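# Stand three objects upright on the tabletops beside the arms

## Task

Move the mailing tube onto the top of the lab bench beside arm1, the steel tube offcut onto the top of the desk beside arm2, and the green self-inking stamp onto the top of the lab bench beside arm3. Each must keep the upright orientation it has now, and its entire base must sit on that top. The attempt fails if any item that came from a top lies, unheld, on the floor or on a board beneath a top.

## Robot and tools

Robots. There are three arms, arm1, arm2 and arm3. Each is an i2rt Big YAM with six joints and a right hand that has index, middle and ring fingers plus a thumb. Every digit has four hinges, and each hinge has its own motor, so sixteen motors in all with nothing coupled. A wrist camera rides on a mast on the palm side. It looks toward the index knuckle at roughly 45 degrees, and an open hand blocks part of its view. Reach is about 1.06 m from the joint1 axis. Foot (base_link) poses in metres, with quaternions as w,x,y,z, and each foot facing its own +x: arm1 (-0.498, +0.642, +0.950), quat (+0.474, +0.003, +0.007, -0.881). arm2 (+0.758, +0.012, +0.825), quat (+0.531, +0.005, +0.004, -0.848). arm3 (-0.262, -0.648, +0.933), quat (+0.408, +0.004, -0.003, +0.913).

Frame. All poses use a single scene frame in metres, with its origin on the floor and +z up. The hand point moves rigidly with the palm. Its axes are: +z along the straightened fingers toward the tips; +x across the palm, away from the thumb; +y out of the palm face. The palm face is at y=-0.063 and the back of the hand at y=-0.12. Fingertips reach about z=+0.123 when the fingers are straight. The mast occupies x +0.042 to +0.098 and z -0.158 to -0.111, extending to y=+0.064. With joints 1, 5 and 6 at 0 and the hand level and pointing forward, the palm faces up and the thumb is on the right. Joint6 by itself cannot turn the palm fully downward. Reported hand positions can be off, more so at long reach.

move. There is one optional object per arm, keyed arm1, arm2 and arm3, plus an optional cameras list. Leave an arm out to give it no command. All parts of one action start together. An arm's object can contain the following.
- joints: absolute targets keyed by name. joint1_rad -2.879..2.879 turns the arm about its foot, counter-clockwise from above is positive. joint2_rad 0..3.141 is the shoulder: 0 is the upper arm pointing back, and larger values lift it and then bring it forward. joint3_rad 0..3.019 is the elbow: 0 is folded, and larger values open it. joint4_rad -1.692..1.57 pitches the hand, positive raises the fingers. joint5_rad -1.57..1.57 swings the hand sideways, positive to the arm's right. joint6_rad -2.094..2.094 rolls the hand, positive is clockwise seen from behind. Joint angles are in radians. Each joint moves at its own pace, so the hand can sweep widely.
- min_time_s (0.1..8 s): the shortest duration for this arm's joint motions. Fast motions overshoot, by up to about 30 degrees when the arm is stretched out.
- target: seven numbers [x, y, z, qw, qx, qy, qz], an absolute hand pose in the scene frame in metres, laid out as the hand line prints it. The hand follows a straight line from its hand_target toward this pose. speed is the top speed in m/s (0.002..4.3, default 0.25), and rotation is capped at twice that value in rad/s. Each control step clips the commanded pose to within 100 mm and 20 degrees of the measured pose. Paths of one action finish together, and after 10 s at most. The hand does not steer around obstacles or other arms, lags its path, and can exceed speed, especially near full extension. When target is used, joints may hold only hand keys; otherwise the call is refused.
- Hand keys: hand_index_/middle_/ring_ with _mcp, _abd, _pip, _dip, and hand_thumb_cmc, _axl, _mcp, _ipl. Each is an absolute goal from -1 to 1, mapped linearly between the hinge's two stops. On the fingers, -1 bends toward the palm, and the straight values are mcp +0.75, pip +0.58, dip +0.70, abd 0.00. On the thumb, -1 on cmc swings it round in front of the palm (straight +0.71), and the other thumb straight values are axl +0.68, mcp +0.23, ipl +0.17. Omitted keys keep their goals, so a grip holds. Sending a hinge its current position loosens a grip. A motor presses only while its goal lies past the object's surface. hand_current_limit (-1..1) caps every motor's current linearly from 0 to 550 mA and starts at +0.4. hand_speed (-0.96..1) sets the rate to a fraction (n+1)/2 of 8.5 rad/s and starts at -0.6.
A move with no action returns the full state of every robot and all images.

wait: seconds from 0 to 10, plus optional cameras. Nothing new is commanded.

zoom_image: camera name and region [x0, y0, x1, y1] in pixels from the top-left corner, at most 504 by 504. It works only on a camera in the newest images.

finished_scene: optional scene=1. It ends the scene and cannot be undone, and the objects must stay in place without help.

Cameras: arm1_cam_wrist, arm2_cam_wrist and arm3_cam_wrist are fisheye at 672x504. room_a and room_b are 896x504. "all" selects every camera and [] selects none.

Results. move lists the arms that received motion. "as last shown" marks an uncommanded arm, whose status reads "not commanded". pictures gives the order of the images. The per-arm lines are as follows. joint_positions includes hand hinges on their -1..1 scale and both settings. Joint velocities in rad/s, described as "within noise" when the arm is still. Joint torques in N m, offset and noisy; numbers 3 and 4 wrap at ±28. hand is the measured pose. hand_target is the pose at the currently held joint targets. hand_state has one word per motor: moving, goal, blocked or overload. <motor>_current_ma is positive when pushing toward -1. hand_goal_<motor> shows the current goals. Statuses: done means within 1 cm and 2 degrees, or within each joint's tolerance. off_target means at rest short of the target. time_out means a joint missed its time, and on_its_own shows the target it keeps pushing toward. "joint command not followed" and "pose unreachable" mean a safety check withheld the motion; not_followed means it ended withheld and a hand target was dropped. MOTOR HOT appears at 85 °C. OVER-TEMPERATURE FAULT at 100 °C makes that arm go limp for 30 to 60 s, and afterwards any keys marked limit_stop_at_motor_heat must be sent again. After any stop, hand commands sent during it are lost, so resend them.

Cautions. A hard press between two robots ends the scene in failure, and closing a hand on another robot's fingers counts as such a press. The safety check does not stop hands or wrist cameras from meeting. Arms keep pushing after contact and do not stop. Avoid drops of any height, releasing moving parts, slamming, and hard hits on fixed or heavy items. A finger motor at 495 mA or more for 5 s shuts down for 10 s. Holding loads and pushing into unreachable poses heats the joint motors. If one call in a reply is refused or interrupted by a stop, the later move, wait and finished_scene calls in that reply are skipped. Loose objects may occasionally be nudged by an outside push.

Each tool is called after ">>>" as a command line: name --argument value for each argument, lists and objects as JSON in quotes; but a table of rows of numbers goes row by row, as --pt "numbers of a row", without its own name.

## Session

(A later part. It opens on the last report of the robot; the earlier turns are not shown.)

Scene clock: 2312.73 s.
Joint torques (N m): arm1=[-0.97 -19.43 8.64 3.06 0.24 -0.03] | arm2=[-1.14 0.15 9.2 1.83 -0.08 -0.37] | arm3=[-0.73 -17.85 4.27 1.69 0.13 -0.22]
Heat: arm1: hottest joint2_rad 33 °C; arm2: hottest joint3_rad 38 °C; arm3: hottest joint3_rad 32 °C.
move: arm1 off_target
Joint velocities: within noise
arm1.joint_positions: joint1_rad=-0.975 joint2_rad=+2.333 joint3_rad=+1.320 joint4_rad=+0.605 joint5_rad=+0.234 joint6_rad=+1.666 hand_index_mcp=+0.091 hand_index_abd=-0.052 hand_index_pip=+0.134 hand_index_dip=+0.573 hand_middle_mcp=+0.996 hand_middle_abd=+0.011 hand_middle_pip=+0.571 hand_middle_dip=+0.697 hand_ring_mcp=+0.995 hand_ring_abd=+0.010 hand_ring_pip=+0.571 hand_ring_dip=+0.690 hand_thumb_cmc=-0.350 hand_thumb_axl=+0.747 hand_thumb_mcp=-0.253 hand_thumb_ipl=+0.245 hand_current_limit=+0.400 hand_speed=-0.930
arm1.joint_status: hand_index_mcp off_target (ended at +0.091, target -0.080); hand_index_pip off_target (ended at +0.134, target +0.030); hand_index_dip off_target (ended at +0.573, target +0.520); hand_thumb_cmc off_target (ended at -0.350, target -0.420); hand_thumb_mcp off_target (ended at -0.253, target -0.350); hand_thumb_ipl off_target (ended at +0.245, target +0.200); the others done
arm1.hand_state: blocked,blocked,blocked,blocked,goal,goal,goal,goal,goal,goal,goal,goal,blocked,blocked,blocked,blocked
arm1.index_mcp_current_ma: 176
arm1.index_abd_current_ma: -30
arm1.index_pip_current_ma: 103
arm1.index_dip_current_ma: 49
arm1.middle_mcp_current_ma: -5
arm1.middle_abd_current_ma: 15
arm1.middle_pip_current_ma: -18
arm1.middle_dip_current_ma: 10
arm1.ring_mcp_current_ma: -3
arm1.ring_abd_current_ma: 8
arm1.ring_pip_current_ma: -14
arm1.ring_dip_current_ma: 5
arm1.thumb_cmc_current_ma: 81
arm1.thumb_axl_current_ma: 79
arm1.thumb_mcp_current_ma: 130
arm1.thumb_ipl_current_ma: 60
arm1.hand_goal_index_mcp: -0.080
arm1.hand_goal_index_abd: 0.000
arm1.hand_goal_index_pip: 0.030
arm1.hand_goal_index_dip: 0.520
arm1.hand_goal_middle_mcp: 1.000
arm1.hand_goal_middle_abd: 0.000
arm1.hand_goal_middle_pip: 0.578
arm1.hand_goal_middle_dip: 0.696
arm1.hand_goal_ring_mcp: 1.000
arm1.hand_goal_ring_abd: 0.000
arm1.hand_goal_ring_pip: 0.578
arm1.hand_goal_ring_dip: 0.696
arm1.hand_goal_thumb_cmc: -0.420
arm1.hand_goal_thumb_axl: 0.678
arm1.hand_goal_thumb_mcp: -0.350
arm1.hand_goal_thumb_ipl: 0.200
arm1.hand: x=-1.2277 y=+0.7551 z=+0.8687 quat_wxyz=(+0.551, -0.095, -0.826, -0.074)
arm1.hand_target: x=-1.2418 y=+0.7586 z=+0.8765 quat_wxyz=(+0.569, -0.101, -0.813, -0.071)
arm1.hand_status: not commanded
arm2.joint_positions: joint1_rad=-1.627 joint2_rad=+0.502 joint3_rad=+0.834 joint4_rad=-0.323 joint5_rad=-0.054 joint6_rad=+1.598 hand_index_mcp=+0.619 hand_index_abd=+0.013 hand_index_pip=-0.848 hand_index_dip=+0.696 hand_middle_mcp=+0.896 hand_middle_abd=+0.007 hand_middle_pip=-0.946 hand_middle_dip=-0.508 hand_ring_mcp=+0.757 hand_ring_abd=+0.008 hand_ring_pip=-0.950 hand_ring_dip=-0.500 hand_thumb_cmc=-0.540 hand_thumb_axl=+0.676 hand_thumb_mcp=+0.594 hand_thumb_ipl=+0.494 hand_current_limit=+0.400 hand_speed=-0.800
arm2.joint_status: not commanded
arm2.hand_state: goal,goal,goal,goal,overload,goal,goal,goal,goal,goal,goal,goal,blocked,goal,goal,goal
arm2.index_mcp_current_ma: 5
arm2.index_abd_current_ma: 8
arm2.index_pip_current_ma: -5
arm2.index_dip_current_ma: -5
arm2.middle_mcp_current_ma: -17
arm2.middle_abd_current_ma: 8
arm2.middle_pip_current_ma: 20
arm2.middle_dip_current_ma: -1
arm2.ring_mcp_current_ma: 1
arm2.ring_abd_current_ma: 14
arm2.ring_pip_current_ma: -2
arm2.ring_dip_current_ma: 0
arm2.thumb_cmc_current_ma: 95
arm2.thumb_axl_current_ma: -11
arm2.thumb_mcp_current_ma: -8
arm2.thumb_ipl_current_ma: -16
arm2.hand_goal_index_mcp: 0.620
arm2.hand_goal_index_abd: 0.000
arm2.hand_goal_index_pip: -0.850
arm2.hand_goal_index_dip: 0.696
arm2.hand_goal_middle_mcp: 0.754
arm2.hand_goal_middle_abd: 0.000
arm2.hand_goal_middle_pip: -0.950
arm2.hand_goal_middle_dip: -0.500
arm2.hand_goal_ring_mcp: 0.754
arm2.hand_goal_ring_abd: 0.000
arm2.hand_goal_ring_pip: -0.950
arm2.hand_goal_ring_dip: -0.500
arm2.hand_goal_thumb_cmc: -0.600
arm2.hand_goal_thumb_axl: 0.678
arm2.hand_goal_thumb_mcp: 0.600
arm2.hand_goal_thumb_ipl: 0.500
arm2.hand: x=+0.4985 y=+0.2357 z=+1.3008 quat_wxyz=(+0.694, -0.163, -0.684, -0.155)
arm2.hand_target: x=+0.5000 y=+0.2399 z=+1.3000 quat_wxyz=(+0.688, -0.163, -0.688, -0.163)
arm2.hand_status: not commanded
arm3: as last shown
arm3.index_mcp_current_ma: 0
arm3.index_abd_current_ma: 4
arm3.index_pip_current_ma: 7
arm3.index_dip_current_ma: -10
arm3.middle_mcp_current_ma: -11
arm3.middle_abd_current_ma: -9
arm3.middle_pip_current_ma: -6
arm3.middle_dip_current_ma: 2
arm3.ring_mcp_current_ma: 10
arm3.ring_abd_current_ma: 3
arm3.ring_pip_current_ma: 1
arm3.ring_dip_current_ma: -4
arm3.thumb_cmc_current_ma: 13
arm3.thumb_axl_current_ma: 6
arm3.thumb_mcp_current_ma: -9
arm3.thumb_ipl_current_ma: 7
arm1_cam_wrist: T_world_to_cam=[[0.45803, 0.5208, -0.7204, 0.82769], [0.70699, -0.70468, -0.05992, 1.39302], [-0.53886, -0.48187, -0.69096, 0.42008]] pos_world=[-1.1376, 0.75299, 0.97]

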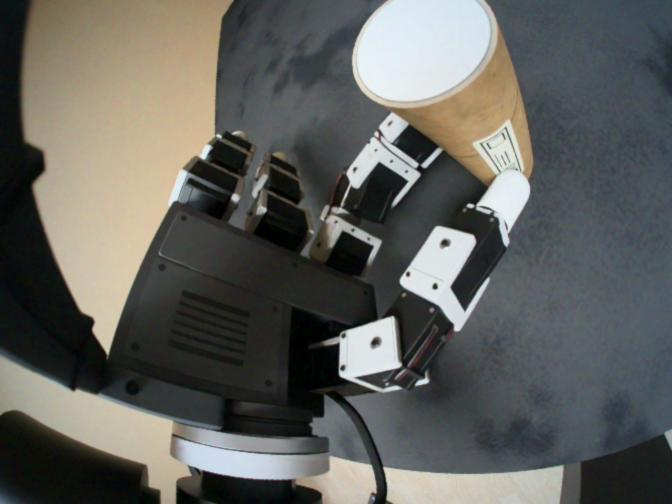

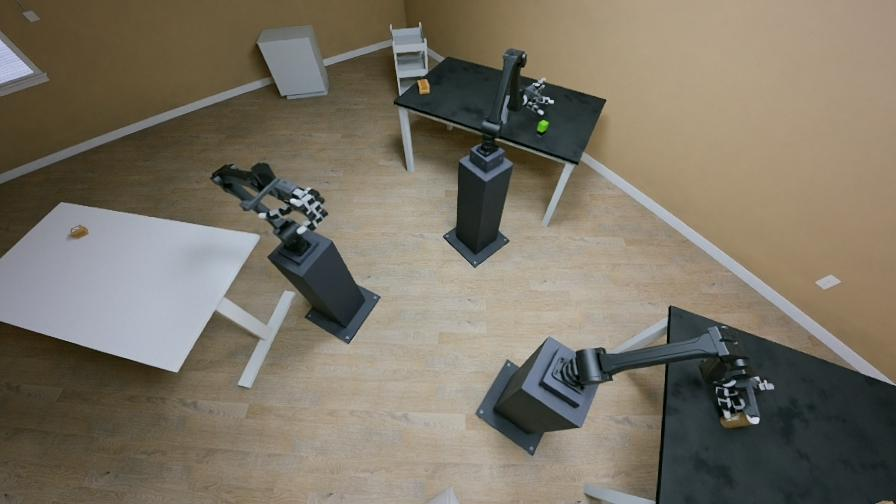

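>>> move --arm1 '{"joints": {"hand_index_mcp": 0.05, "hand_index_pip": 0.11, "hand_index_dip": 0.56, "hand_thumb_mcp": -0.28, "hand_thumb_ipl": 0.235, "hand_thumb_cmc": -0.38}}' --cameras '["arm1_cam_wrist", "room_a"]'

>>> zoom_image --camera "room_a" --region '[700, 380, 780, 450]'

Scene clock: 2316.03 s.
Joint torques (N m): arm1=[-0.97 -19.55 8.62 3.06 0.23 -0.03] | arm2=[-1.14 0.38 9.17 1.85 -0.07 -0.37] | arm3=[-0.85 -17.55 4.27 1.69 0.14 -0.23]
Heat: arm1: hottest joint2_rad 33 °C; arm2: hottest joint3_rad 38 °C; arm3: hottest joint3_rad 32 °C.
move: arm1 off_target
Joint velocities: within noise
arm1.joint_positions: joint1_rad=-0.975 joint2_rad=+2.335 joint3_rad=+1.320 joint4_rad=+0.605 joint5_rad=+0.234 joint6_rad=+1.666 hand_index_mcp=+0.093 hand_index_abd=-0.036 hand_index_pip=+0.142 hand_index_dip=+0.578 hand_middle_mcp=+0.996 hand_middle_abd=+0.011 hand_middle_pip=+0.572 hand_middle_dip=+0.697 hand_ring_mcp=+0.995 hand_ring_abd=+0.010 hand_ring_pip=+0.571 hand_ring_dip=+0.690 hand_thumb_cmc=-0.342 hand_thumb_axl=+0.725 hand_thumb_mcp=-0.254 hand_thumb_ipl=+0.251 hand_current_limit=+0.400 hand_speed=-0.930
arm1.joint_status: hand_index_mcp off_target (ended at +0.093, target +0.050); hand_index_pip off_target (ended at +0.142, target +0.110); hand_thumb_cmc off_target (ended at -0.342, target -0.380); hand_thumb_mcp off_target (ended at -0.254, target -0.280); the others done
arm1.hand_state: blocked,blocked,blocked,goal,goal,goal,goal,goal,goal,goal,goal,goal,blocked,blocked,blocked,goal
arm1.index_mcp_current_ma: 32
arm1.index_abd_current_ma: -13
arm1.index_pip_current_ma: 33
arm1.index_dip_current_ma: 9
arm1.middle_mcp_current_ma: -9
arm1.middle_abd_current_ma: 16
arm1.middle_pip_current_ma: -11
arm1.middle_dip_current_ma: 0
arm1.ring_mcp_current_ma: 6
arm1.ring_abd_current_ma: 20
arm1.ring_pip_current_ma: 0
arm1.ring_dip_current_ma: 0
arm1.thumb_cmc_current_ma: 33
arm1.thumb_axl_current_ma: 52
arm1.thumb_mcp_current_ma: 40
arm1.thumb_ipl_current_ma: 9
arm1.hand_goal_index_mcp: 0.050
arm1.hand_goal_index_abd: 0.000
arm1.hand_goal_index_pip: 0.110
arm1.hand_goal_index_dip: 0.560
arm1.hand_goal_middle_mcp: 1.000
arm1.hand_goal_middle_abd: 0.000
arm1.hand_goal_middle_pip: 0.578
arm1.hand_goal_middle_dip: 0.696
arm1.hand_goal_ring_mcp: 1.000
arm1.hand_goal_ring_abd: 0.000
arm1.hand_goal_ring_pip: 0.578
arm1.hand_goal_ring_dip: 0.696
arm1.hand_goal_thumb_cmc: -0.380
arm1.hand_goal_thumb_axl: 0.678
arm1.hand_goal_thumb_mcp: -0.280
arm1.hand_goal_thumb_ipl: 0.236
arm1.hand: x=-1.2274 y=+0.7552 z=+0.8676 quat_wxyz=(+0.551, -0.095, -0.826, -0.074)
arm1.hand_target: x=-1.2418 y=+0.7586 z=+0.8763 quat_wxyz=(+0.569, -0.101, -0.813, -0.071)
arm1.hand_status: not commanded
arm2, arm3: as last shown
arm2.index_abd_current_ma: 7
arm2.index_pip_current_ma: 1
arm2.index_dip_current_ma: -9
arm2.middle_mcp_current_ma: -3
arm2.middle_abd_current_ma: 4
arm2.middle_pip_current_ma: 15
arm2.middle_dip_current_ma: -16
arm2.ring_mcp_current_ma: -11
arm2.ring_abd_current_ma: 8
arm2.ring_pip_current_ma: -6
arm2.ring_dip_current_ma: 10
arm2.thumb_cmc_current_ma: 92
arm2.thumb_axl_current_ma: -22
arm2.thumb_mcp_current_ma: -18
arm2.thumb_ipl_current_ma: -10
arm3.index_mcp_current_ma: 12
arm3.index_abd_current_ma: -13
arm3.index_pip_current_ma: -1
arm3.index_dip_current_ma: -11
arm3.middle_mcp_current_ma: -3
arm3.middle_abd_current_ma: -3
arm3.middle_pip_current_ma: -10
arm3.middle_dip_current_ma: -2
arm3.ring_mcp_current_ma: 8
arm3.ring_abd_current_ma: 6
arm3.ring_pip_current_ma: -12
arm3.ring_dip_current_ma: -6
arm3.thumb_cmc_current_ma: -2
arm3.thumb_axl_current_ma: -8
arm3.thumb_mcp_current_ma: 12
arm3.thumb_ipl_current_ma: -8
arm1_cam_wrist: T_world_to_cam=[[0.45908, 0.52085, -0.71969, 0.8274], [0.70713, -0.70462, -0.05887, 1.39206], [-0.53778, -0.48189, -0.6918, 0.42161]] pos_world=[-1.13749, 0.75309, 0.9691]

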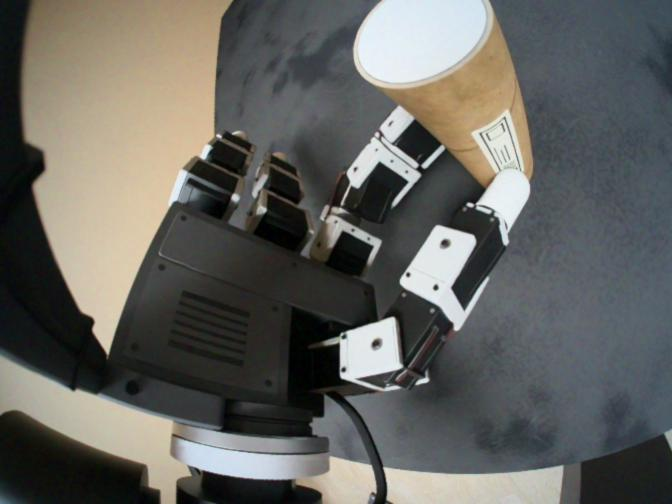

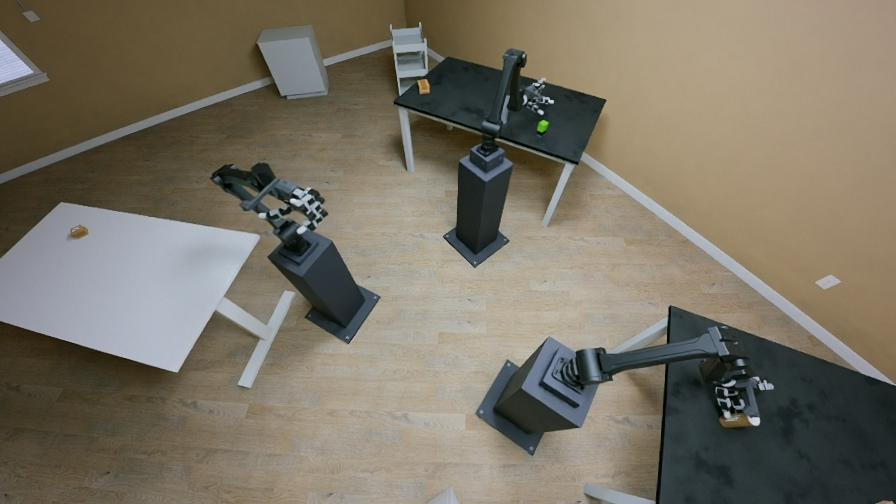

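Scaled by 6.300 from the camera's image (finer frame: 1280x720).

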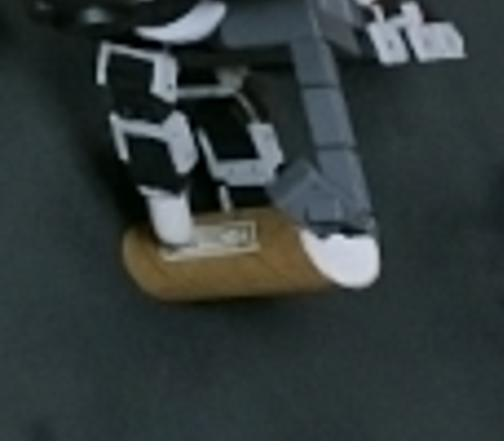

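>>> move --arm1 '{"joints": {"hand_index_mcp": 0.17, "hand_index_pip": 0.15, "hand_index_dip": 0.58, "hand_thumb_mcp": -0.16, "hand_thumb_ipl": 0.26, "hand_thumb_cmc": -0.35}}' --cameras '["arm1_cam_wrist", "room_a"]'

>>> zoom_image --camera "room_a" --region '[700, 380, 780, 450]'

Scene clock: 2318.87 s.
Joint torques (N m): arm1=[-1.03 -19.84 8.61 3.07 0.23 -0.02] | arm2=[-0.97 0.32 9.18 1.91 -0.07 -0.38] | arm3=[-0.79 -17.67 4.27 1.72 0.14 -0.23]
Heat: arm1: hottest joint2_rad 33 °C; arm2: hottest joint3_rad 38 °C; arm3: hottest joint3_rad 32 °C.
move: arm1 off_target
Joint velocities: within noise
arm1.joint_positions: joint1_rad=-0.975 joint2_rad=+2.338 joint3_rad=+1.320 joint4_rad=+0.605 joint5_rad=+0.234 joint6_rad=+1.666 hand_index_mcp=+0.174 hand_index_abd=+0.004 hand_index_pip=+0.145 hand_index_dip=+0.578 hand_middle_mcp=+0.996 hand_middle_abd=+0.011 hand_middle_pip=+0.571 hand_middle_dip=+0.697 hand_ring_mcp=+0.995 hand_ring_abd=+0.010 hand_ring_pip=+0.571 hand_ring_dip=+0.690 hand_thumb_cmc=-0.329 hand_thumb_axl=+0.713 hand_thumb_mcp=-0.183 hand_thumb_ipl=+0.249 hand_current_limit=+0.400 hand_speed=-0.930
arm1.joint_status: hand_thumb_cmc off_target (ended at -0.329, target -0.350); hand_thumb_mcp off_target (ended at -0.183, target -0.160); the others done
arm1.hand_state: goal,goal,goal,goal,goal,goal,goal,goal,goal,goal,goal,goal,blocked,blocked,blocked,goal
arm1.index_mcp_current_ma: -11
arm1.index_abd_current_ma: 16
arm1.index_pip_current_ma: 7
arm1.index_dip_current_ma: -5
arm1.middle_mcp_current_ma: -14
arm1.middle_abd_current_ma: 12
arm1.middle_pip_current_ma: -18
arm1.middle_dip_current_ma: -8
arm1.ring_mcp_current_ma: -5
arm1.ring_abd_current_ma: 3
arm1.ring_pip_current_ma: -7
arm1.ring_dip_current_ma: 2
arm1.thumb_cmc_current_ma: 35
arm1.thumb_axl_current_ma: 45
arm1.thumb_mcp_current_ma: -21
arm1.thumb_ipl_current_ma: -13
arm1.hand_goal_index_mcp: 0.170
arm1.hand_goal_index_abd: 0.000
arm1.hand_goal_index_pip: 0.150
arm1.hand_goal_index_dip: 0.580
arm1.hand_goal_middle_mcp: 1.000
arm1.hand_goal_middle_abd: 0.000
arm1.hand_goal_middle_pip: 0.578
arm1.hand_goal_middle_dip: 0.696
arm1.hand_goal_ring_mcp: 1.000
arm1.hand_goal_ring_abd: 0.000
arm1.hand_goal_ring_pip: 0.578
arm1.hand_goal_ring_dip: 0.696
arm1.hand_goal_thumb_cmc: -0.350
arm1.hand_goal_thumb_axl: 0.678
arm1.hand_goal_thumb_mcp: -0.160
arm1.hand_goal_thumb_ipl: 0.260
arm1.hand: x=-1.2267 y=+0.7552 z=+0.8654 quat_wxyz=(+0.549, -0.094, -0.827, -0.075)
arm1.hand_target: x=-1.2418 y=+0.7586 z=+0.8764 quat_wxyz=(+0.569, -0.101, -0.813, -0.071)
arm1.hand_status: not commanded
arm2, arm3: as last shown
arm2.index_mcp_current_ma: 13
arm2.index_abd_current_ma: 10
arm2.index_pip_current_ma: -3
arm2.index_dip_current_ma: -6
arm2.middle_mcp_current_ma: 7
arm2.middle_abd_current_ma: 10
arm2.middle_pip_current_ma: 7
arm2.middle_dip_current_ma: -11
arm2.ring_mcp_current_ma: 8
arm2.ring_abd_current_ma: 27
arm2.ring_pip_current_ma: 9
arm2.ring_dip_current_ma: -5
arm2.thumb_cmc_current_ma: 90
arm2.thumb_axl_current_ma: -13
arm2.thumb_mcp_current_ma: -23
arm2.thumb_ipl_current_ma: -8
arm3.index_mcp_current_ma: -6
arm3.index_abd_current_ma: 18
arm3.index_pip_current_ma: 2
arm3.index_dip_current_ma: 3
arm3.middle_mcp_current_ma: 4
arm3.middle_abd_current_ma: -6
arm3.middle_pip_current_ma: -13
arm3.middle_dip_current_ma: 5
arm3.ring_mcp_current_ma: 12
arm3.ring_abd_current_ma: -7
arm3.ring_pip_current_ma: -16
arm3.ring_dip_current_ma: -3
arm3.thumb_cmc_current_ma: 16
arm3.thumb_axl_current_ma: 6
arm3.thumb_mcp_current_ma: 0
arm3.thumb_ipl_current_ma: 10
arm1_cam_wrist: T_world_to_cam=[[0.46131, 0.52082, -0.71828, 0.82704], [0.70725, -0.70468, -0.05673, 1.38976], [-0.53571, -0.48184, -0.69343, 0.42441]] pos_world=[-1.13708, 0.75309, 0.9672]

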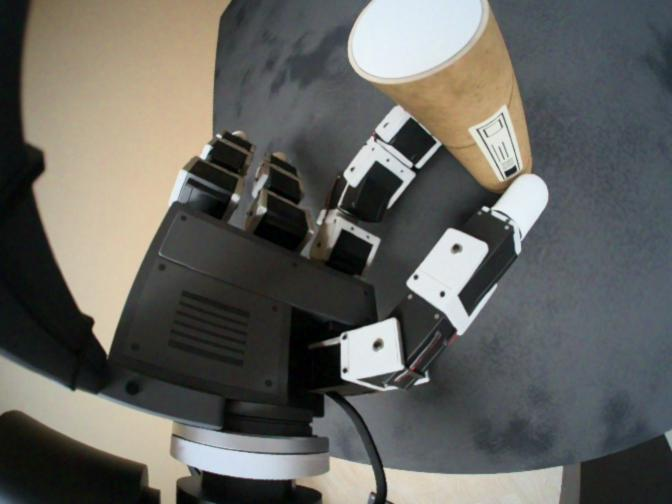

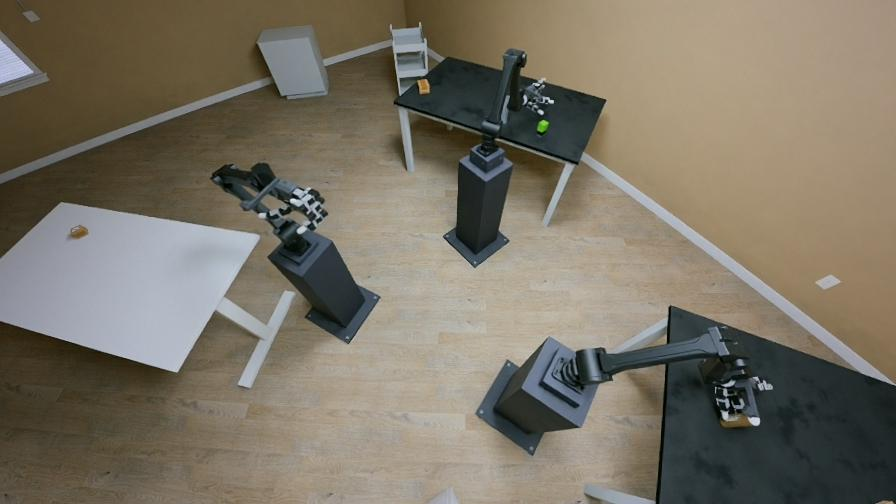

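Scaled by 6.300 from the camera's image (finer frame: 1280x720).

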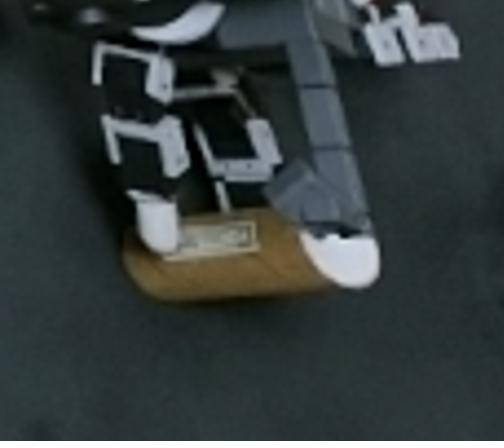

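>>> move --arm1 '{"joints": {"hand_index_mcp": 0.38, "hand_index_pip": 0.17, "hand_index_dip": 0.6, "hand_thumb_mcp": 0.08, "hand_thumb_ipl": 0.28, "hand_thumb_cmc": -0.35, "hand_speed": -0.9}}' --cameras '["arm1_cam_wrist", "room_a"]'

>>> zoom_image --camera "room_a" --region '[700, 380, 780, 450]'

Scene clock: 2323.17 s.
Joint torques (N m): arm1=[-1.03 -19.84 8.61 3.06 0.22 -0.02] | arm2=[-1.26 0.26 9.24 1.88 -0.08 -0.38] | arm3=[-0.79 -17.67 4.27 1.7 0.13 -0.22]
Heat: arm1: hottest joint2_rad 33 °C; arm2: hottest joint3_rad 38 °C; arm3: hottest joint3_rad 32 °C.
move: arm1 off_target
Joint velocities: within noise
arm1.joint_positions: joint1_rad=-0.975 joint2_rad=+2.338 joint3_rad=+1.320 joint4_rad=+0.605 joint5_rad=+0.234 joint6_rad=+1.666 hand_index_mcp=+0.380 hand_index_abd=+0.004 hand_index_pip=+0.162 hand_index_dip=+0.588 hand_middle_mcp=+0.996 hand_middle_abd=+0.011 hand_middle_pip=+0.571 hand_middle_dip=+0.697 hand_ring_mcp=+0.995 hand_ring_abd=+0.010 hand_ring_pip=+0.571 hand_ring_dip=+0.690 hand_thumb_cmc=-0.325 hand_thumb_axl=+0.700 hand_thumb_mcp=+0.052 hand_thumb_ipl=+0.266 hand_current_limit=+0.400 hand_speed=-0.900
arm1.joint_status: hand_thumb_cmc off_target (ended at -0.325, target -0.350); hand_thumb_mcp off_target (ended at +0.052, target +0.080); the others done
arm1.hand_state: goal,goal,goal,goal,goal,goal,goal,goal,goal,goal,goal,goal,blocked,blocked,blocked,goal
arm1.index_mcp_current_ma: -5
arm1.index_abd_current_ma: 11
arm1.index_pip_current_ma: 3
arm1.index_dip_current_ma: -21
arm1.middle_mcp_current_ma: -8
arm1.middle_abd_current_ma: 13
arm1.middle_pip_current_ma: -22
arm1.middle_dip_current_ma: -4
arm1.ring_mcp_current_ma: 10
arm1.ring_abd_current_ma: 10
arm1.ring_pip_current_ma: -4
arm1.ring_dip_current_ma: 2
arm1.thumb_cmc_current_ma: 29
arm1.thumb_axl_current_ma: 35
arm1.thumb_mcp_current_ma: -29
arm1.thumb_ipl_current_ma: -17
arm1.hand_goal_index_mcp: 0.380
arm1.hand_goal_index_abd: 0.000
arm1.hand_goal_index_pip: 0.170
arm1.hand_goal_index_dip: 0.600
arm1.hand_goal_middle_mcp: 1.000
arm1.hand_goal_middle_abd: 0.000
arm1.hand_goal_middle_pip: 0.578
arm1.hand_goal_middle_dip: 0.696
arm1.hand_goal_ring_mcp: 1.000
arm1.hand_goal_ring_abd: 0.000
arm1.hand_goal_ring_pip: 0.578
arm1.hand_goal_ring_dip: 0.696
arm1.hand_goal_thumb_cmc: -0.350
arm1.hand_goal_thumb_axl: 0.678
arm1.hand_goal_thumb_mcp: 0.080
arm1.hand_goal_thumb_ipl: 0.280
arm1.hand: x=-1.2267 y=+0.7552 z=+0.8654 quat_wxyz=(+0.549, -0.094, -0.827, -0.075)
arm1.hand_target: x=-1.2418 y=+0.7586 z=+0.8764 quat_wxyz=(+0.569, -0.101, -0.813, -0.071)
arm1.hand_status: not commanded
arm2, arm3: as last shown
arm2.index_mcp_current_ma: 2
arm2.index_abd_current_ma: 14
arm2.index_pip_current_ma: 14
arm2.index_dip_current_ma: 7
arm2.middle_mcp_current_ma: -11
arm2.middle_abd_current_ma: 15
arm2.middle_pip_current_ma: 14
arm2.middle_dip_current_ma: -14
arm2.ring_mcp_current_ma: 1
arm2.ring_abd_current_ma: 10
arm2.ring_pip_current_ma: 5
arm2.ring_dip_current_ma: 10
arm2.thumb_cmc_current_ma: 95
arm2.thumb_axl_current_ma: -10
arm2.thumb_mcp_current_ma: -14
arm2.thumb_ipl_current_ma: -18
arm3.index_mcp_current_ma: -2
arm3.index_abd_current_ma: 9
arm3.index_pip_current_ma: 9
arm3.index_dip_current_ma: 2
arm3.middle_mcp_current_ma: 7
arm3.middle_abd_current_ma: -5
arm3.middle_pip_current_ma: -2
arm3.ring_mcp_current_ma: 22
arm3.ring_abd_current_ma: 2
arm3.ring_pip_current_ma: -1
arm3.ring_dip_current_ma: -2
arm3.thumb_cmc_current_ma: 2
arm3.thumb_axl_current_ma: 8
arm3.thumb_mcp_current_ma: 15
arm3.thumb_ipl_current_ma: 1
arm1_cam_wrist: T_world_to_cam=[[0.46131, 0.52082, -0.71828, 0.82704], [0.70725, -0.70468, -0.05673, 1.38976], [-0.53571, -0.48184, -0.69343, 0.42441]] pos_world=[-1.13708, 0.75309, 0.9672]

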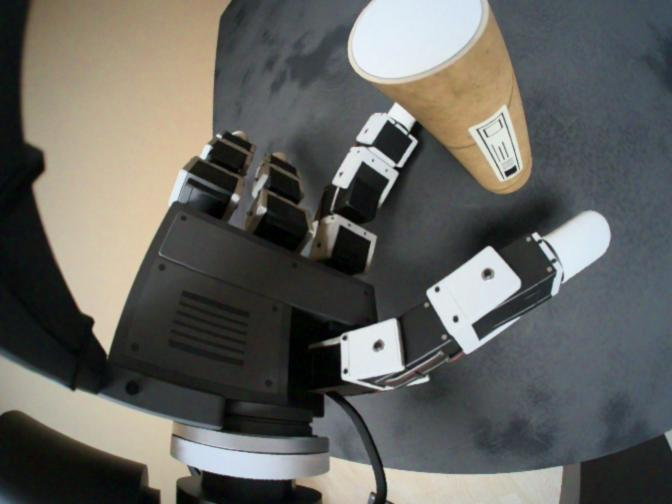

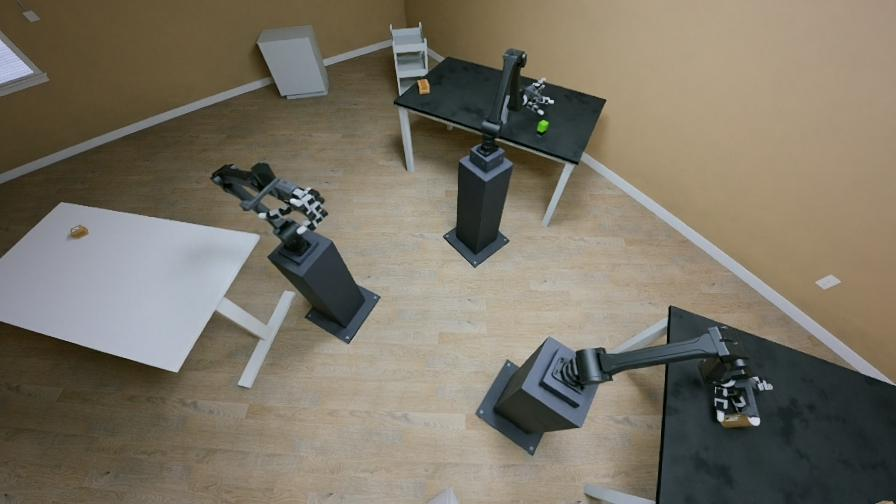

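Scaled by 6.300 from the camera's image (finer frame: 1280x720).

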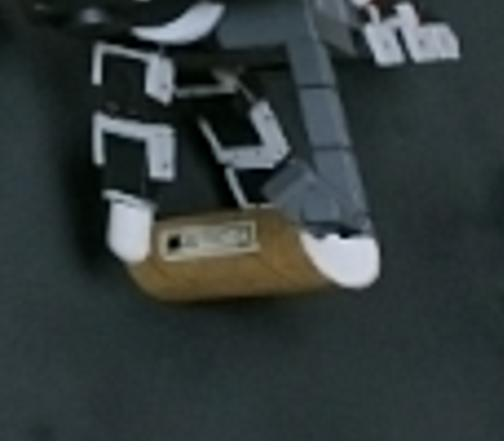

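>>> move --arm1 '{"target": [-1.273, 0.633, 0.885, 0.5692, -0.1013, -0.8128, -0.0709], "speed": 0.08}' --cameras '["arm1_cam_wrist", "room_a"]'

>>> zoom_image --camera "room_a" --region '[680, 350, 800, 450]'

Scene clock: 2329.40 s.
Joint torques (N m): arm1=[-0.62 -21.13 9.52 1.77 0.53 0.01] | arm2=[-1.03 0.38 9.25 1.92 -0.09 -0.35] | arm3=[-0.91 -17.61 4.29 1.72 0.14 -0.22]
Heat: arm1: hottest joint2_rad 33 °C; arm2: hottest joint3_rad 38 °C; arm3: hottest joint3_rad 32 °C.
move: arm1 off_target
Joint velocities: within noise
arm1.joint_positions: joint1_rad=-0.789 joint2_rad=+2.379 joint3_rad=+1.472 joint4_rad=+0.498 joint5_rad=+0.408 joint6_rad=+1.738 hand_index_mcp=+0.380 hand_index_abd=+0.004 hand_index_pip=+0.162 hand_index_dip=+0.588 hand_middle_mcp=+0.996 hand_middle_abd=+0.011 hand_middle_pip=+0.571 hand_middle_dip=+0.697 hand_ring_mcp=+0.995 hand_ring_abd=+0.010 hand_ring_pip=+0.571 hand_ring_dip=+0.690 hand_thumb_cmc=-0.324 hand_thumb_axl=+0.700 hand_thumb_mcp=+0.052 hand_thumb_ipl=+0.266 hand_current_limit=+0.400 hand_speed=-0.900
arm1.joint_status: not commanded
arm1.hand_state: goal,goal,goal,goal,goal,goal,goal,goal,goal,goal,goal,goal,blocked,blocked,blocked,goal
arm1.index_mcp_current_ma: -11
arm1.index_abd_current_ma: 6
arm1.index_pip_current_ma: -2
arm1.index_dip_current_ma: -17
arm1.middle_mcp_current_ma: -6
arm1.middle_abd_current_ma: 7
arm1.middle_pip_current_ma: -15
arm1.middle_dip_current_ma: 3
arm1.ring_mcp_current_ma: 2
arm1.ring_abd_current_ma: 6
arm1.ring_pip_current_ma: 1
arm1.ring_dip_current_ma: 0
arm1.thumb_cmc_current_ma: 37
arm1.thumb_axl_current_ma: 25
arm1.thumb_mcp_current_ma: -33
arm1.thumb_ipl_current_ma: -28
arm1.hand_goal_index_mcp: 0.380
arm1.hand_goal_index_abd: 0.000
arm1.hand_goal_index_pip: 0.170
arm1.hand_goal_index_dip: 0.600
arm1.hand_goal_middle_mcp: 1.000
arm1.hand_goal_middle_abd: 0.000
arm1.hand_goal_middle_pip: 0.578
arm1.hand_goal_middle_dip: 0.696
arm1.hand_goal_ring_mcp: 1.000
arm1.hand_goal_ring_abd: 0.000
arm1.hand_goal_ring_pip: 0.578
arm1.hand_goal_ring_dip: 0.696
arm1.hand_goal_thumb_cmc: -0.350
arm1.hand_goal_thumb_axl: 0.678
arm1.hand_goal_thumb_mcp: 0.080
arm1.hand_goal_thumb_ipl: 0.280
arm1.hand: x=-1.2601 y=+0.6354 z=+0.8786 quat_wxyz=(+0.560, -0.094, -0.819, -0.075)
arm1.hand_target: x=-1.2723 y=+0.6331 z=+0.8852 quat_wxyz=(+0.569, -0.101, -0.813, -0.071)
arm1.hand_status: off_target (0.015 m and 1.6 deg from the pose sent, 0.132 m and 2.9 deg at the start)
arm2, arm3: as last shown
arm2.index_mcp_current_ma: -2
arm2.index_abd_current_ma: 4
arm2.index_pip_current_ma: 15
arm2.index_dip_current_ma: 2
arm2.middle_mcp_current_ma: -12
arm2.middle_abd_current_ma: 4
arm2.middle_pip_current_ma: 4
arm2.middle_dip_current_ma: -7
arm2.ring_mcp_current_ma: 17
arm2.ring_abd_current_ma: 14
arm2.ring_pip_current_ma: -4
arm2.ring_dip_current_ma: 4
arm2.thumb_cmc_current_ma: 100
arm2.thumb_axl_current_ma: -6
arm2.thumb_mcp_current_ma: -24
arm2.thumb_ipl_current_ma: -22
arm3.index_mcp_current_ma: -3
arm3.index_abd_current_ma: 5
arm3.index_pip_current_ma: 1
arm3.index_dip_current_ma: -13
arm3.middle_mcp_current_ma: -6
arm3.middle_abd_current_ma: 1
arm3.middle_pip_current_ma: 6
arm3.middle_dip_current_ma: -1
arm3.ring_mcp_current_ma: -1
arm3.ring_abd_current_ma: -6
arm3.ring_pip_current_ma: -15
arm3.ring_dip_current_ma: -15
arm3.thumb_cmc_current_ma: 18
arm3.thumb_mcp_current_ma: 9
arm3.thumb_ipl_current_ma: 2
arm1_cam_wrist: T_world_to_cam=[[0.44222, 0.5242, -0.72777, 0.89648], [0.70574, -0.70413, -0.07834, 1.34648], [-0.55351, -0.47897, -0.68133, 0.32308]] pos_world=[-1.16787, 0.63291, 0.97804]

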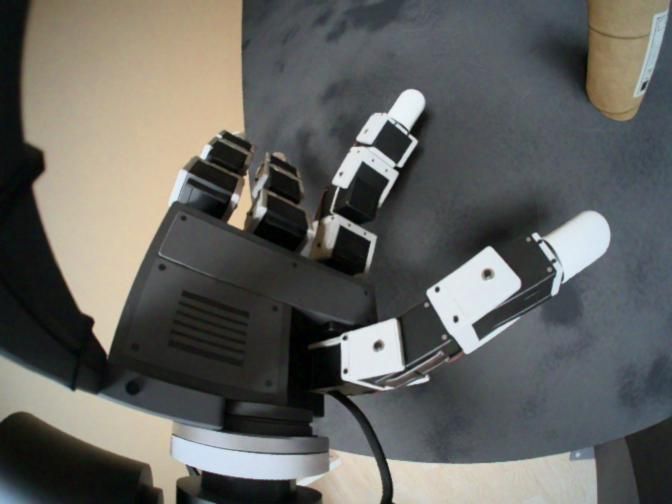

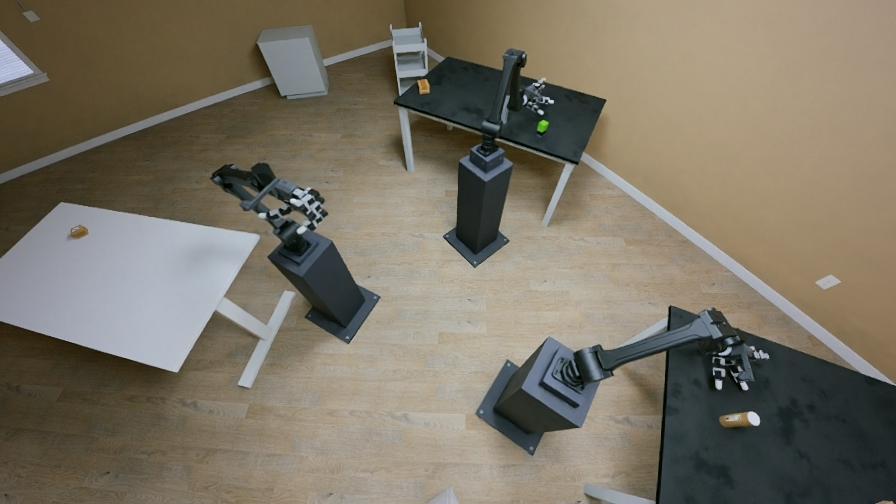

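Scaled by 4.200 from the camera's image (finer frame: 1280x720).

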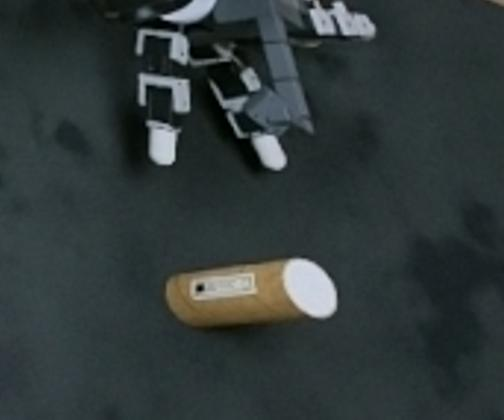

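>>> move --arm3 '{"joints": {"hand_index_mcp": 0.75, "hand_index_pip": 0.578, "hand_index_dip": 0.696, "hand_middle_mcp": 0.75, "hand_ring_mcp": 0.75, "hand_thumb_mcp": 0.3, "hand_thumb_ipl": 0.2, "hand_thumb_cmc": -0.5, "hand_speed": -0.6}, "target": [-0.6641, -1.088, 1.12, -0.673, -0.239, 0.656, -0.244], "speed": 0.15}' --cameras '["arm3_cam_wrist", "room_b"]'

>>> zoom_image --camera "room_b" --region '[330, 260, 530, 400]'

Scene clock: 2415.03 s.
Joint torques (N m): arm1=[-0.62 -21.13 9.5 1.78 0.53 0.01] | arm2=[-1.2 0.38 9.28 1.85 -0.09 -0.38] | arm3=[-0.97 -15.91 8.62 1.72 0.06 -0.22]
Heat: arm1: hottest joint2_rad 34 °C; arm2: hottest joint3_rad 38 °C; arm3: hottest joint3_rad 32 °C.
move: arm3 off_target
Joint velocities: within noise
arm1, arm2: as last shown
arm1.index_mcp_current_ma: -3
arm1.index_abd_current_ma: 19
arm1.index_dip_current_ma: -20
arm1.middle_mcp_current_ma: -11
arm1.middle_pip_current_ma: -17
arm1.middle_dip_current_ma: 1
arm1.ring_mcp_current_ma: 13
arm1.ring_abd_current_ma: -4
arm1.ring_pip_current_ma: -5
arm1.ring_dip_current_ma: 2
arm1.thumb_cmc_current_ma: 32
arm1.thumb_axl_current_ma: 28
arm1.thumb_mcp_current_ma: -21
arm1.thumb_ipl_current_ma: -29
arm2.index_mcp_current_ma: -1
arm2.index_abd_current_ma: 6
arm2.index_pip_current_ma: -5
arm2.index_dip_current_ma: -8
arm2.middle_mcp_current_ma: -10
arm2.middle_abd_current_ma: 2
arm2.middle_dip_current_ma: -15
arm2.ring_mcp_current_ma: 9
arm2.ring_pip_current_ma: 2
arm2.ring_dip_current_ma: -3
arm2.thumb_cmc_current_ma: 88
arm2.thumb_axl_current_ma: -14
arm2.thumb_mcp_current_ma: -19
arm2.thumb_ipl_current_ma: -20
arm3.joint_positions: joint1_rad=+1.913 joint2_rad=+1.692 joint3_rad=+0.776 joint4_rad=+0.918 joint5_rad=+0.374 joint6_rad=+1.572 hand_index_mcp=+0.752 hand_index_abd=+0.012 hand_index_pip=+0.570 hand_index_dip=+0.690 hand_middle_mcp=+0.758 hand_middle_abd=+0.013 hand_middle_pip=+0.574 hand_middle_dip=+0.685 hand_ring_mcp=+0.755 hand_ring_abd=+0.015 hand_ring_pip=+0.577 hand_ring_dip=+0.687 hand_thumb_cmc=-0.469 hand_thumb_axl=+0.686 hand_thumb_mcp=+0.294 hand_thumb_ipl=+0.209 hand_current_limit=+0.700 hand_speed=-0.600
arm3.joint_status: hand_thumb_cmc off_target (ended at -0.469, target -0.500); the others done
arm3.hand_state: goal,goal,goal,goal,goal,goal,goal,goal,goal,goal,goal,goal,blocked,goal,goal,goal
arm3.index_mcp_current_ma: -3
arm3.index_abd_current_ma: 22
arm3.index_pip_current_ma: 15
arm3.index_dip_current_ma: -5
arm3.middle_mcp_current_ma: -6
arm3.middle_abd_current_ma: -1
arm3.middle_pip_current_ma: -12
arm3.middle_dip_current_ma: 5
arm3.ring_mcp_current_ma: 3
arm3.ring_abd_current_ma: -3
arm3.ring_pip_current_ma: -5
arm3.ring_dip_current_ma: -13
arm3.thumb_cmc_current_ma: 2
arm3.thumb_axl_current_ma: 12
arm3.thumb_mcp_current_ma: 24
arm3.thumb_ipl_current_ma: -5
arm3.hand_goal_index_mcp: 0.750
arm3.hand_goal_index_abd: 0.000
arm3.hand_goal_index_pip: 0.578
arm3.hand_goal_index_dip: 0.696
arm3.hand_goal_middle_mcp: 0.750
arm3.hand_goal_middle_abd: 0.000
arm3.hand_goal_middle_pip: 0.578
arm3.hand_goal_middle_dip: 0.696
arm3.hand_goal_ring_mcp: 0.750
arm3.hand_goal_ring_abd: 0.000
arm3.hand_goal_ring_pip: 0.578
arm3.hand_goal_ring_dip: 0.696
arm3.hand_goal_thumb_cmc: -0.500
arm3.hand_goal_thumb_axl: 0.678
arm3.hand_goal_thumb_mcp: 0.300
arm3.hand_goal_thumb_ipl: 0.200
arm3.hand: x=-0.6606 y=-1.0834 z=+1.1040 quat_wxyz=(-0.665, -0.244, +0.664, -0.239)
arm3.hand_target: x=-0.6639 y=-1.0877 z=+1.1199 quat_wxyz=(-0.673, -0.239, +0.656, -0.244)
arm3.hand_status: off_target (0.017 m and 1.5 deg from the pose sent, 0.115 m and 0.2 deg at the start)
arm3_cam_wrist: T_world_to_cam=[[-0.34273, 0.48039, -0.80732, 1.21639], [0.93471, 0.0883, -0.34427, 1.03389], [-0.0941, -0.8726, -0.47929, -0.35514]] pos_world=[-0.58292, -0.98553, 1.16773]

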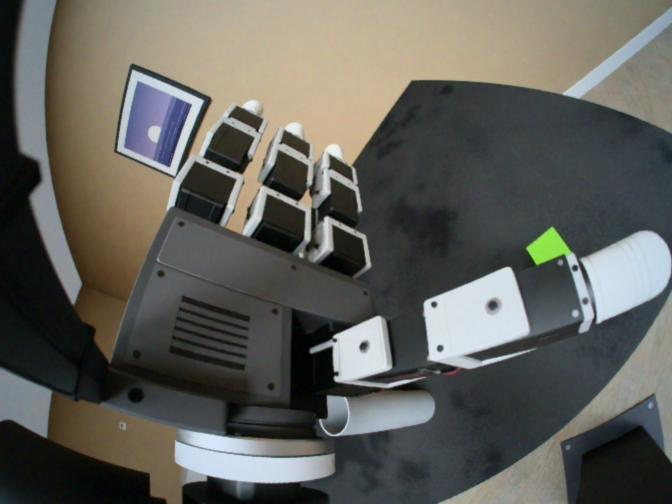

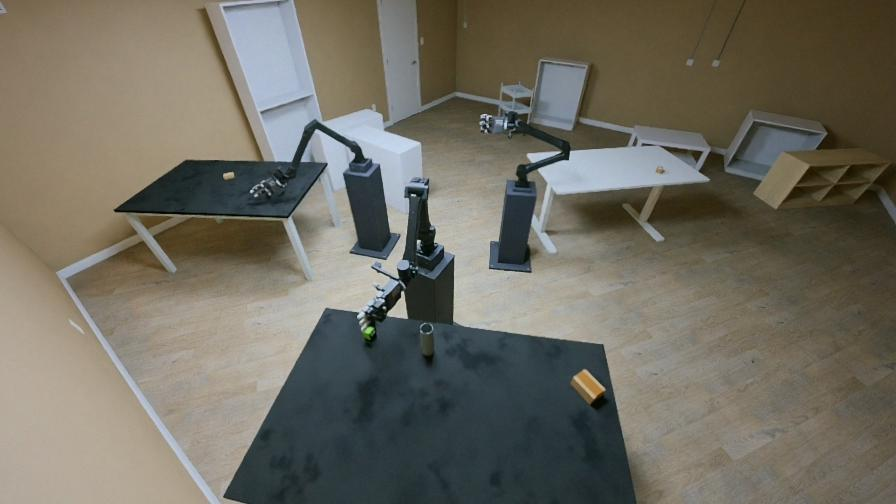

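Scaled by 2.520 from the camera's image (finer frame: 1280x720).

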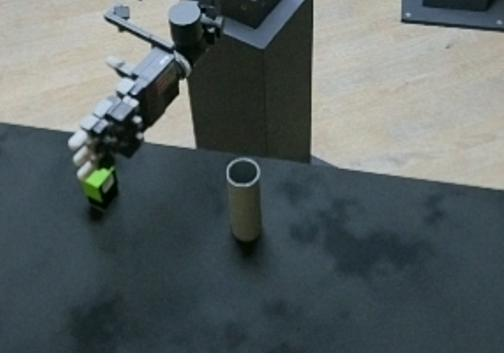

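>>> move --arm3 '{"joints": {"hand_thumb_mcp": 0.6, "hand_thumb_ipl": 0.17, "hand_thumb_cmc": -0.5, "hand_middle_mcp": 0.9, "hand_ring_mcp": 0.9}, "target": [-0.37, -1.281, 1.14, 0.5792, -0.4056, -0.5792, -0.4056], "speed": 0.2}' --cameras '["arm3_cam_wrist"]'

Scene clock: 2433.60 s.
Joint torques (N m): arm1=[-0.62 -21.19 9.52 1.78 0.53 0.01] | arm2=[-1.03 0.38 9.25 1.92 -0.08 -0.38] | arm3=[-1.08 -20.01 7.28 1.13 0.07 -0.16]
Heat: arm1: hottest joint2_rad 34 °C; arm2: hottest joint3_rad 38 °C; arm3: hottest joint3_rad 33 °C.
move: arm3 not_followed
Joint velocities: within noise
arm1, arm2: as last shown
arm1.index_mcp_current_ma: -13
arm1.index_abd_current_ma: 5
arm1.index_pip_current_ma: 9
arm1.index_dip_current_ma: -22
arm1.middle_mcp_current_ma: -12
arm1.middle_abd_current_ma: 27
arm1.middle_pip_current_ma: -12
arm1.middle_dip_current_ma: 8
arm1.ring_mcp_current_ma: 10
arm1.ring_abd_current_ma: 4
arm1.ring_dip_current_ma: 14
arm1.thumb_cmc_current_ma: 23
arm1.thumb_axl_current_ma: 30
arm1.thumb_mcp_current_ma: -24
arm1.thumb_ipl_current_ma: -23
arm2.index_mcp_current_ma: 3
arm2.index_abd_current_ma: 7
arm2.index_dip_current_ma: 4
arm2.middle_mcp_current_ma: -3
arm2.middle_abd_current_ma: 10
arm2.middle_pip_current_ma: 17
arm2.ring_mcp_current_ma: 0
arm2.ring_abd_current_ma: 16
arm2.ring_pip_current_ma: 7
arm2.ring_dip_current_ma: 15
arm2.thumb_cmc_current_ma: 95
arm2.thumb_axl_current_ma: -18
arm2.thumb_mcp_current_ma: -15
arm3.joint_positions: joint1_rad=+2.213 joint2_rad=+1.976 joint3_rad=+1.279 joint4_rad=+0.732 joint5_rad=+1.417 joint6_rad=+1.540 hand_index_mcp=+0.753 hand_index_abd=+0.013 hand_index_pip=+0.576 hand_index_dip=+0.696 hand_middle_mcp=+0.897 hand_middle_abd=+0.013 hand_middle_pip=+0.574 hand_middle_dip=+0.694 hand_ring_mcp=+0.898 hand_ring_abd=+0.015 hand_ring_pip=+0.577 hand_ring_dip=+0.693 hand_thumb_cmc=-0.469 hand_thumb_axl=+0.678 hand_thumb_mcp=+0.595 hand_thumb_ipl=+0.174 hand_current_limit=+0.700 hand_speed=-0.600
arm3.joint_status: hand_thumb_cmc off_target (ended at -0.469, target -0.500); the others done
arm3.hand_state: goal,goal,goal,goal,goal,goal,goal,goal,goal,goal,goal,goal,blocked,goal,goal,goal
arm3.index_mcp_current_ma: 12
arm3.index_abd_current_ma: 15
arm3.index_pip_current_ma: 8
arm3.index_dip_current_ma: -3
arm3.middle_mcp_current_ma: -8
arm3.middle_abd_current_ma: -3
arm3.middle_pip_current_ma: -21
arm3.middle_dip_current_ma: -17
arm3.ring_mcp_current_ma: -1
arm3.ring_abd_current_ma: -5
arm3.ring_pip_current_ma: -12
arm3.ring_dip_current_ma: -1
arm3.thumb_cmc_current_ma: -1
arm3.thumb_axl_current_ma: 10
arm3.thumb_mcp_current_ma: 9
arm3.thumb_ipl_current_ma: -2
arm3.hand_goal_index_mcp: 0.750
arm3.hand_goal_index_abd: 0.000
arm3.hand_goal_index_pip: 0.578
arm3.hand_goal_index_dip: 0.696
arm3.hand_goal_middle_mcp: 0.900
arm3.hand_goal_middle_abd: 0.000
arm3.hand_goal_middle_pip: 0.578
arm3.hand_goal_middle_dip: 0.696
arm3.hand_goal_ring_mcp: 0.900
arm3.hand_goal_ring_abd: 0.000
arm3.hand_goal_ring_pip: 0.578
arm3.hand_goal_ring_dip: 0.696
arm3.hand_goal_thumb_cmc: -0.500
arm3.hand_goal_thumb_axl: 0.678
arm3.hand_goal_thumb_mcp: 0.600
arm3.hand_goal_thumb_ipl: 0.170
arm3.on_its_own: joint1_rad is held at +2.211, not at its first target +1.911; joint2_rad is held at +1.973, not at its first target +1.677; joint3_rad is held at +1.277, not at its first target +0.796; joint4_rad is held at +0.732, not at its first target +0.910; joint5_rad is held at +1.417, not at its first target +0.373
arm3.hand: x=-0.5500 y=-1.1451 z=+1.1171 quat_wxyz=(-0.711, +0.015, +0.703, +0.018)
arm3.hand_target: x=-0.5511 y=-1.1439 z=+1.1184 quat_wxyz=(-0.711, +0.016, +0.703, +0.018)
arm3.hand_status: not_followed (0.227 m and 67.4 deg from the pose sent, 0.353 m and 110.0 deg at the start; pose on its path clipped on 67 of 150 steps; a joint's target at an end of its range on 82 of 150 steps)
pose unreachable (arm3 arm): on one or more control steps of this call this arm could not follow its commanded pose, so it was not sent that pose on those steps. On the call's last step it was still not sent that pose. It may still have moved: this result reports where it is.
cause: moving toward the commanded pose would bring two parts of the arm too close to each other (its hand and another part of the arm, 4 mm apart when it was first held).
arm3_cam_wrist: T_world_to_cam=[[0.064, 0.5832, -0.8098, 1.63868], [0.74397, -0.56873, -0.35079, 0.09058], [-0.66514, -0.58002, -0.47028, -0.38138]] pos_world=[-0.42593, -1.12537, 1.17943]

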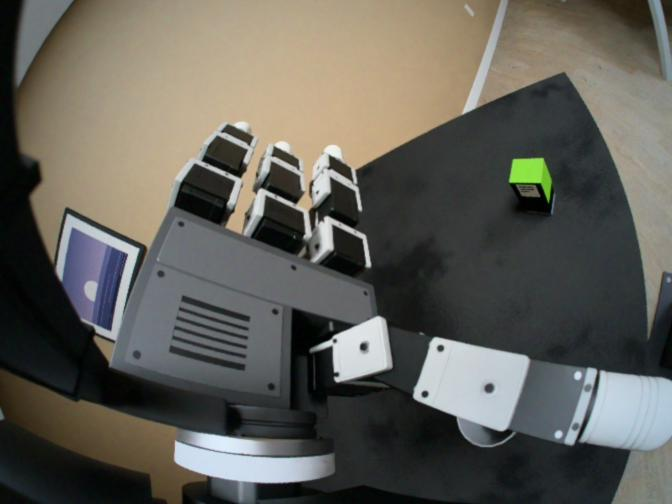

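>>> move --arm3 '{"target": [-0.37, -1.281, 1.14, -0.5792, -0.4056, 0.5792, -0.4056], "speed": 0.2}' --cameras '["arm3_cam_wrist"]'

Scene clock: 2439.80 s.
Joint torques (N m): arm1=[-0.56 -21.19 9.52 1.77 0.53 0.02] | arm2=[-0.91 0.15 9.18 1.87 -0.07 -0.4] | arm3=[-0.32 -19.43 7.13 2.92 -0.03 -0.06]
Heat: arm1: hottest joint2_rad 34 °C; arm2: hottest joint3_rad 38 °C; arm3: hottest joint3_rad 33 °C.
move: arm3 off_target
Joint velocities: within noise
arm1, arm2: as last shown
arm1.index_mcp_current_ma: -1
arm1.index_abd_current_ma: 9
arm1.index_pip_current_ma: 7
arm1.index_dip_current_ma: -16
arm1.middle_mcp_current_ma: -13
arm1.middle_abd_current_ma: 6
arm1.middle_pip_current_ma: -9
arm1.middle_dip_current_ma: -7
arm1.ring_mcp_current_ma: 6
arm1.ring_abd_current_ma: 14
arm1.ring_pip_current_ma: 5
arm1.ring_dip_current_ma: -2
arm1.thumb_cmc_current_ma: 28
arm1.thumb_axl_current_ma: 34
arm1.thumb_mcp_current_ma: -25
arm1.thumb_ipl_current_ma: -20
arm2.index_mcp_current_ma: -7
arm2.index_abd_current_ma: 18
arm2.index_pip_current_ma: -9
arm2.index_dip_current_ma: 0
arm2.middle_mcp_current_ma: -7
arm2.middle_abd_current_ma: 11
arm2.middle_pip_current_ma: 3
arm2.ring_mcp_current_ma: 8
arm2.ring_abd_current_ma: 15
arm2.ring_pip_current_ma: 1
arm2.ring_dip_current_ma: 0
arm2.thumb_cmc_current_ma: 91
arm2.thumb_axl_current_ma: -7
arm2.thumb_mcp_current_ma: -25
arm3.joint_positions: joint1_rad=+2.467 joint2_rad=+1.752 joint3_rad=+0.973 joint4_rad=+0.738 joint5_rad=+0.413 joint6_rad=+1.565 hand_index_mcp=+0.753 hand_index_abd=+0.013 hand_index_pip=+0.576 hand_index_dip=+0.696 hand_middle_mcp=+0.897 hand_middle_abd=+0.013 hand_middle_pip=+0.574 hand_middle_dip=+0.694 hand_ring_mcp=+0.898 hand_ring_abd=+0.015 hand_ring_pip=+0.577 hand_ring_dip=+0.693 hand_thumb_cmc=-0.469 hand_thumb_axl=+0.678 hand_thumb_mcp=+0.594 hand_thumb_ipl=+0.174 hand_current_limit=+0.700 hand_speed=-0.600
arm3.joint_status: not commanded
arm3.hand_state: goal,goal,goal,goal,goal,goal,goal,goal,goal,goal,goal,goal,blocked,goal,goal,goal
arm3.index_mcp_current_ma: -8
arm3.index_abd_current_ma: 4
arm3.index_pip_current_ma: 14
arm3.index_dip_current_ma: -12
arm3.middle_mcp_current_ma: 5
arm3.middle_abd_current_ma: 3
arm3.middle_pip_current_ma: -4
arm3.middle_dip_current_ma: -2
arm3.ring_mcp_current_ma: -2
arm3.ring_abd_current_ma: -3
arm3.ring_pip_current_ma: -1
arm3.ring_dip_current_ma: -12
arm3.thumb_cmc_current_ma: 16
arm3.thumb_axl_current_ma: 2
arm3.thumb_mcp_current_ma: 1
arm3.thumb_ipl_current_ma: 1
arm3.hand_goal_index_mcp: 0.750
arm3.hand_goal_index_abd: 0.000
arm3.hand_goal_index_pip: 0.578
arm3.hand_goal_index_dip: 0.696
arm3.hand_goal_middle_mcp: 0.900
arm3.hand_goal_middle_abd: 0.000
arm3.hand_goal_middle_pip: 0.578
arm3.hand_goal_middle_dip: 0.696
arm3.hand_goal_ring_mcp: 0.900
arm3.hand_goal_ring_abd: 0.000
arm3.hand_goal_ring_pip: 0.578
arm3.hand_goal_ring_dip: 0.696
arm3.hand_goal_thumb_cmc: -0.500
arm3.hand_goal_thumb_axl: 0.678
arm3.hand_goal_thumb_mcp: 0.600
arm3.hand_goal_thumb_ipl: 0.170
arm3.hand: x=-0.3746 y=-1.2831 z=+1.1208 quat_wxyz=(-0.574, -0.420, +0.587, -0.385)
arm3.hand_target: x=-0.3703 y=-1.2810 z=+1.1397 quat_wxyz=(-0.579, -0.406, +0.579, -0.405)
arm3.hand_status: off_target (0.020 m and 3.0 deg from the pose sent, 0.227 m and 72.6 deg at the start)
arm3_cam_wrist: T_world_to_cam=[[-0.53924, 0.2878, -0.79145, 1.08543], [0.76856, 0.55239, -0.32277, 1.29924], [0.3443, -0.78233, -0.51906, -0.16981]] pos_world=[-0.35477, -1.16293, 1.19028]

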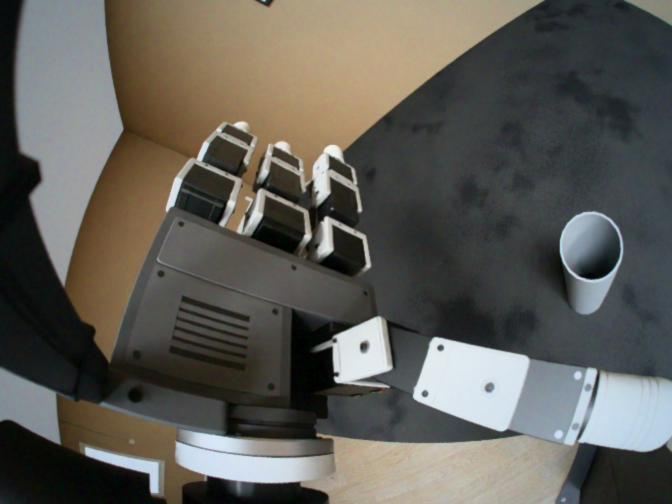

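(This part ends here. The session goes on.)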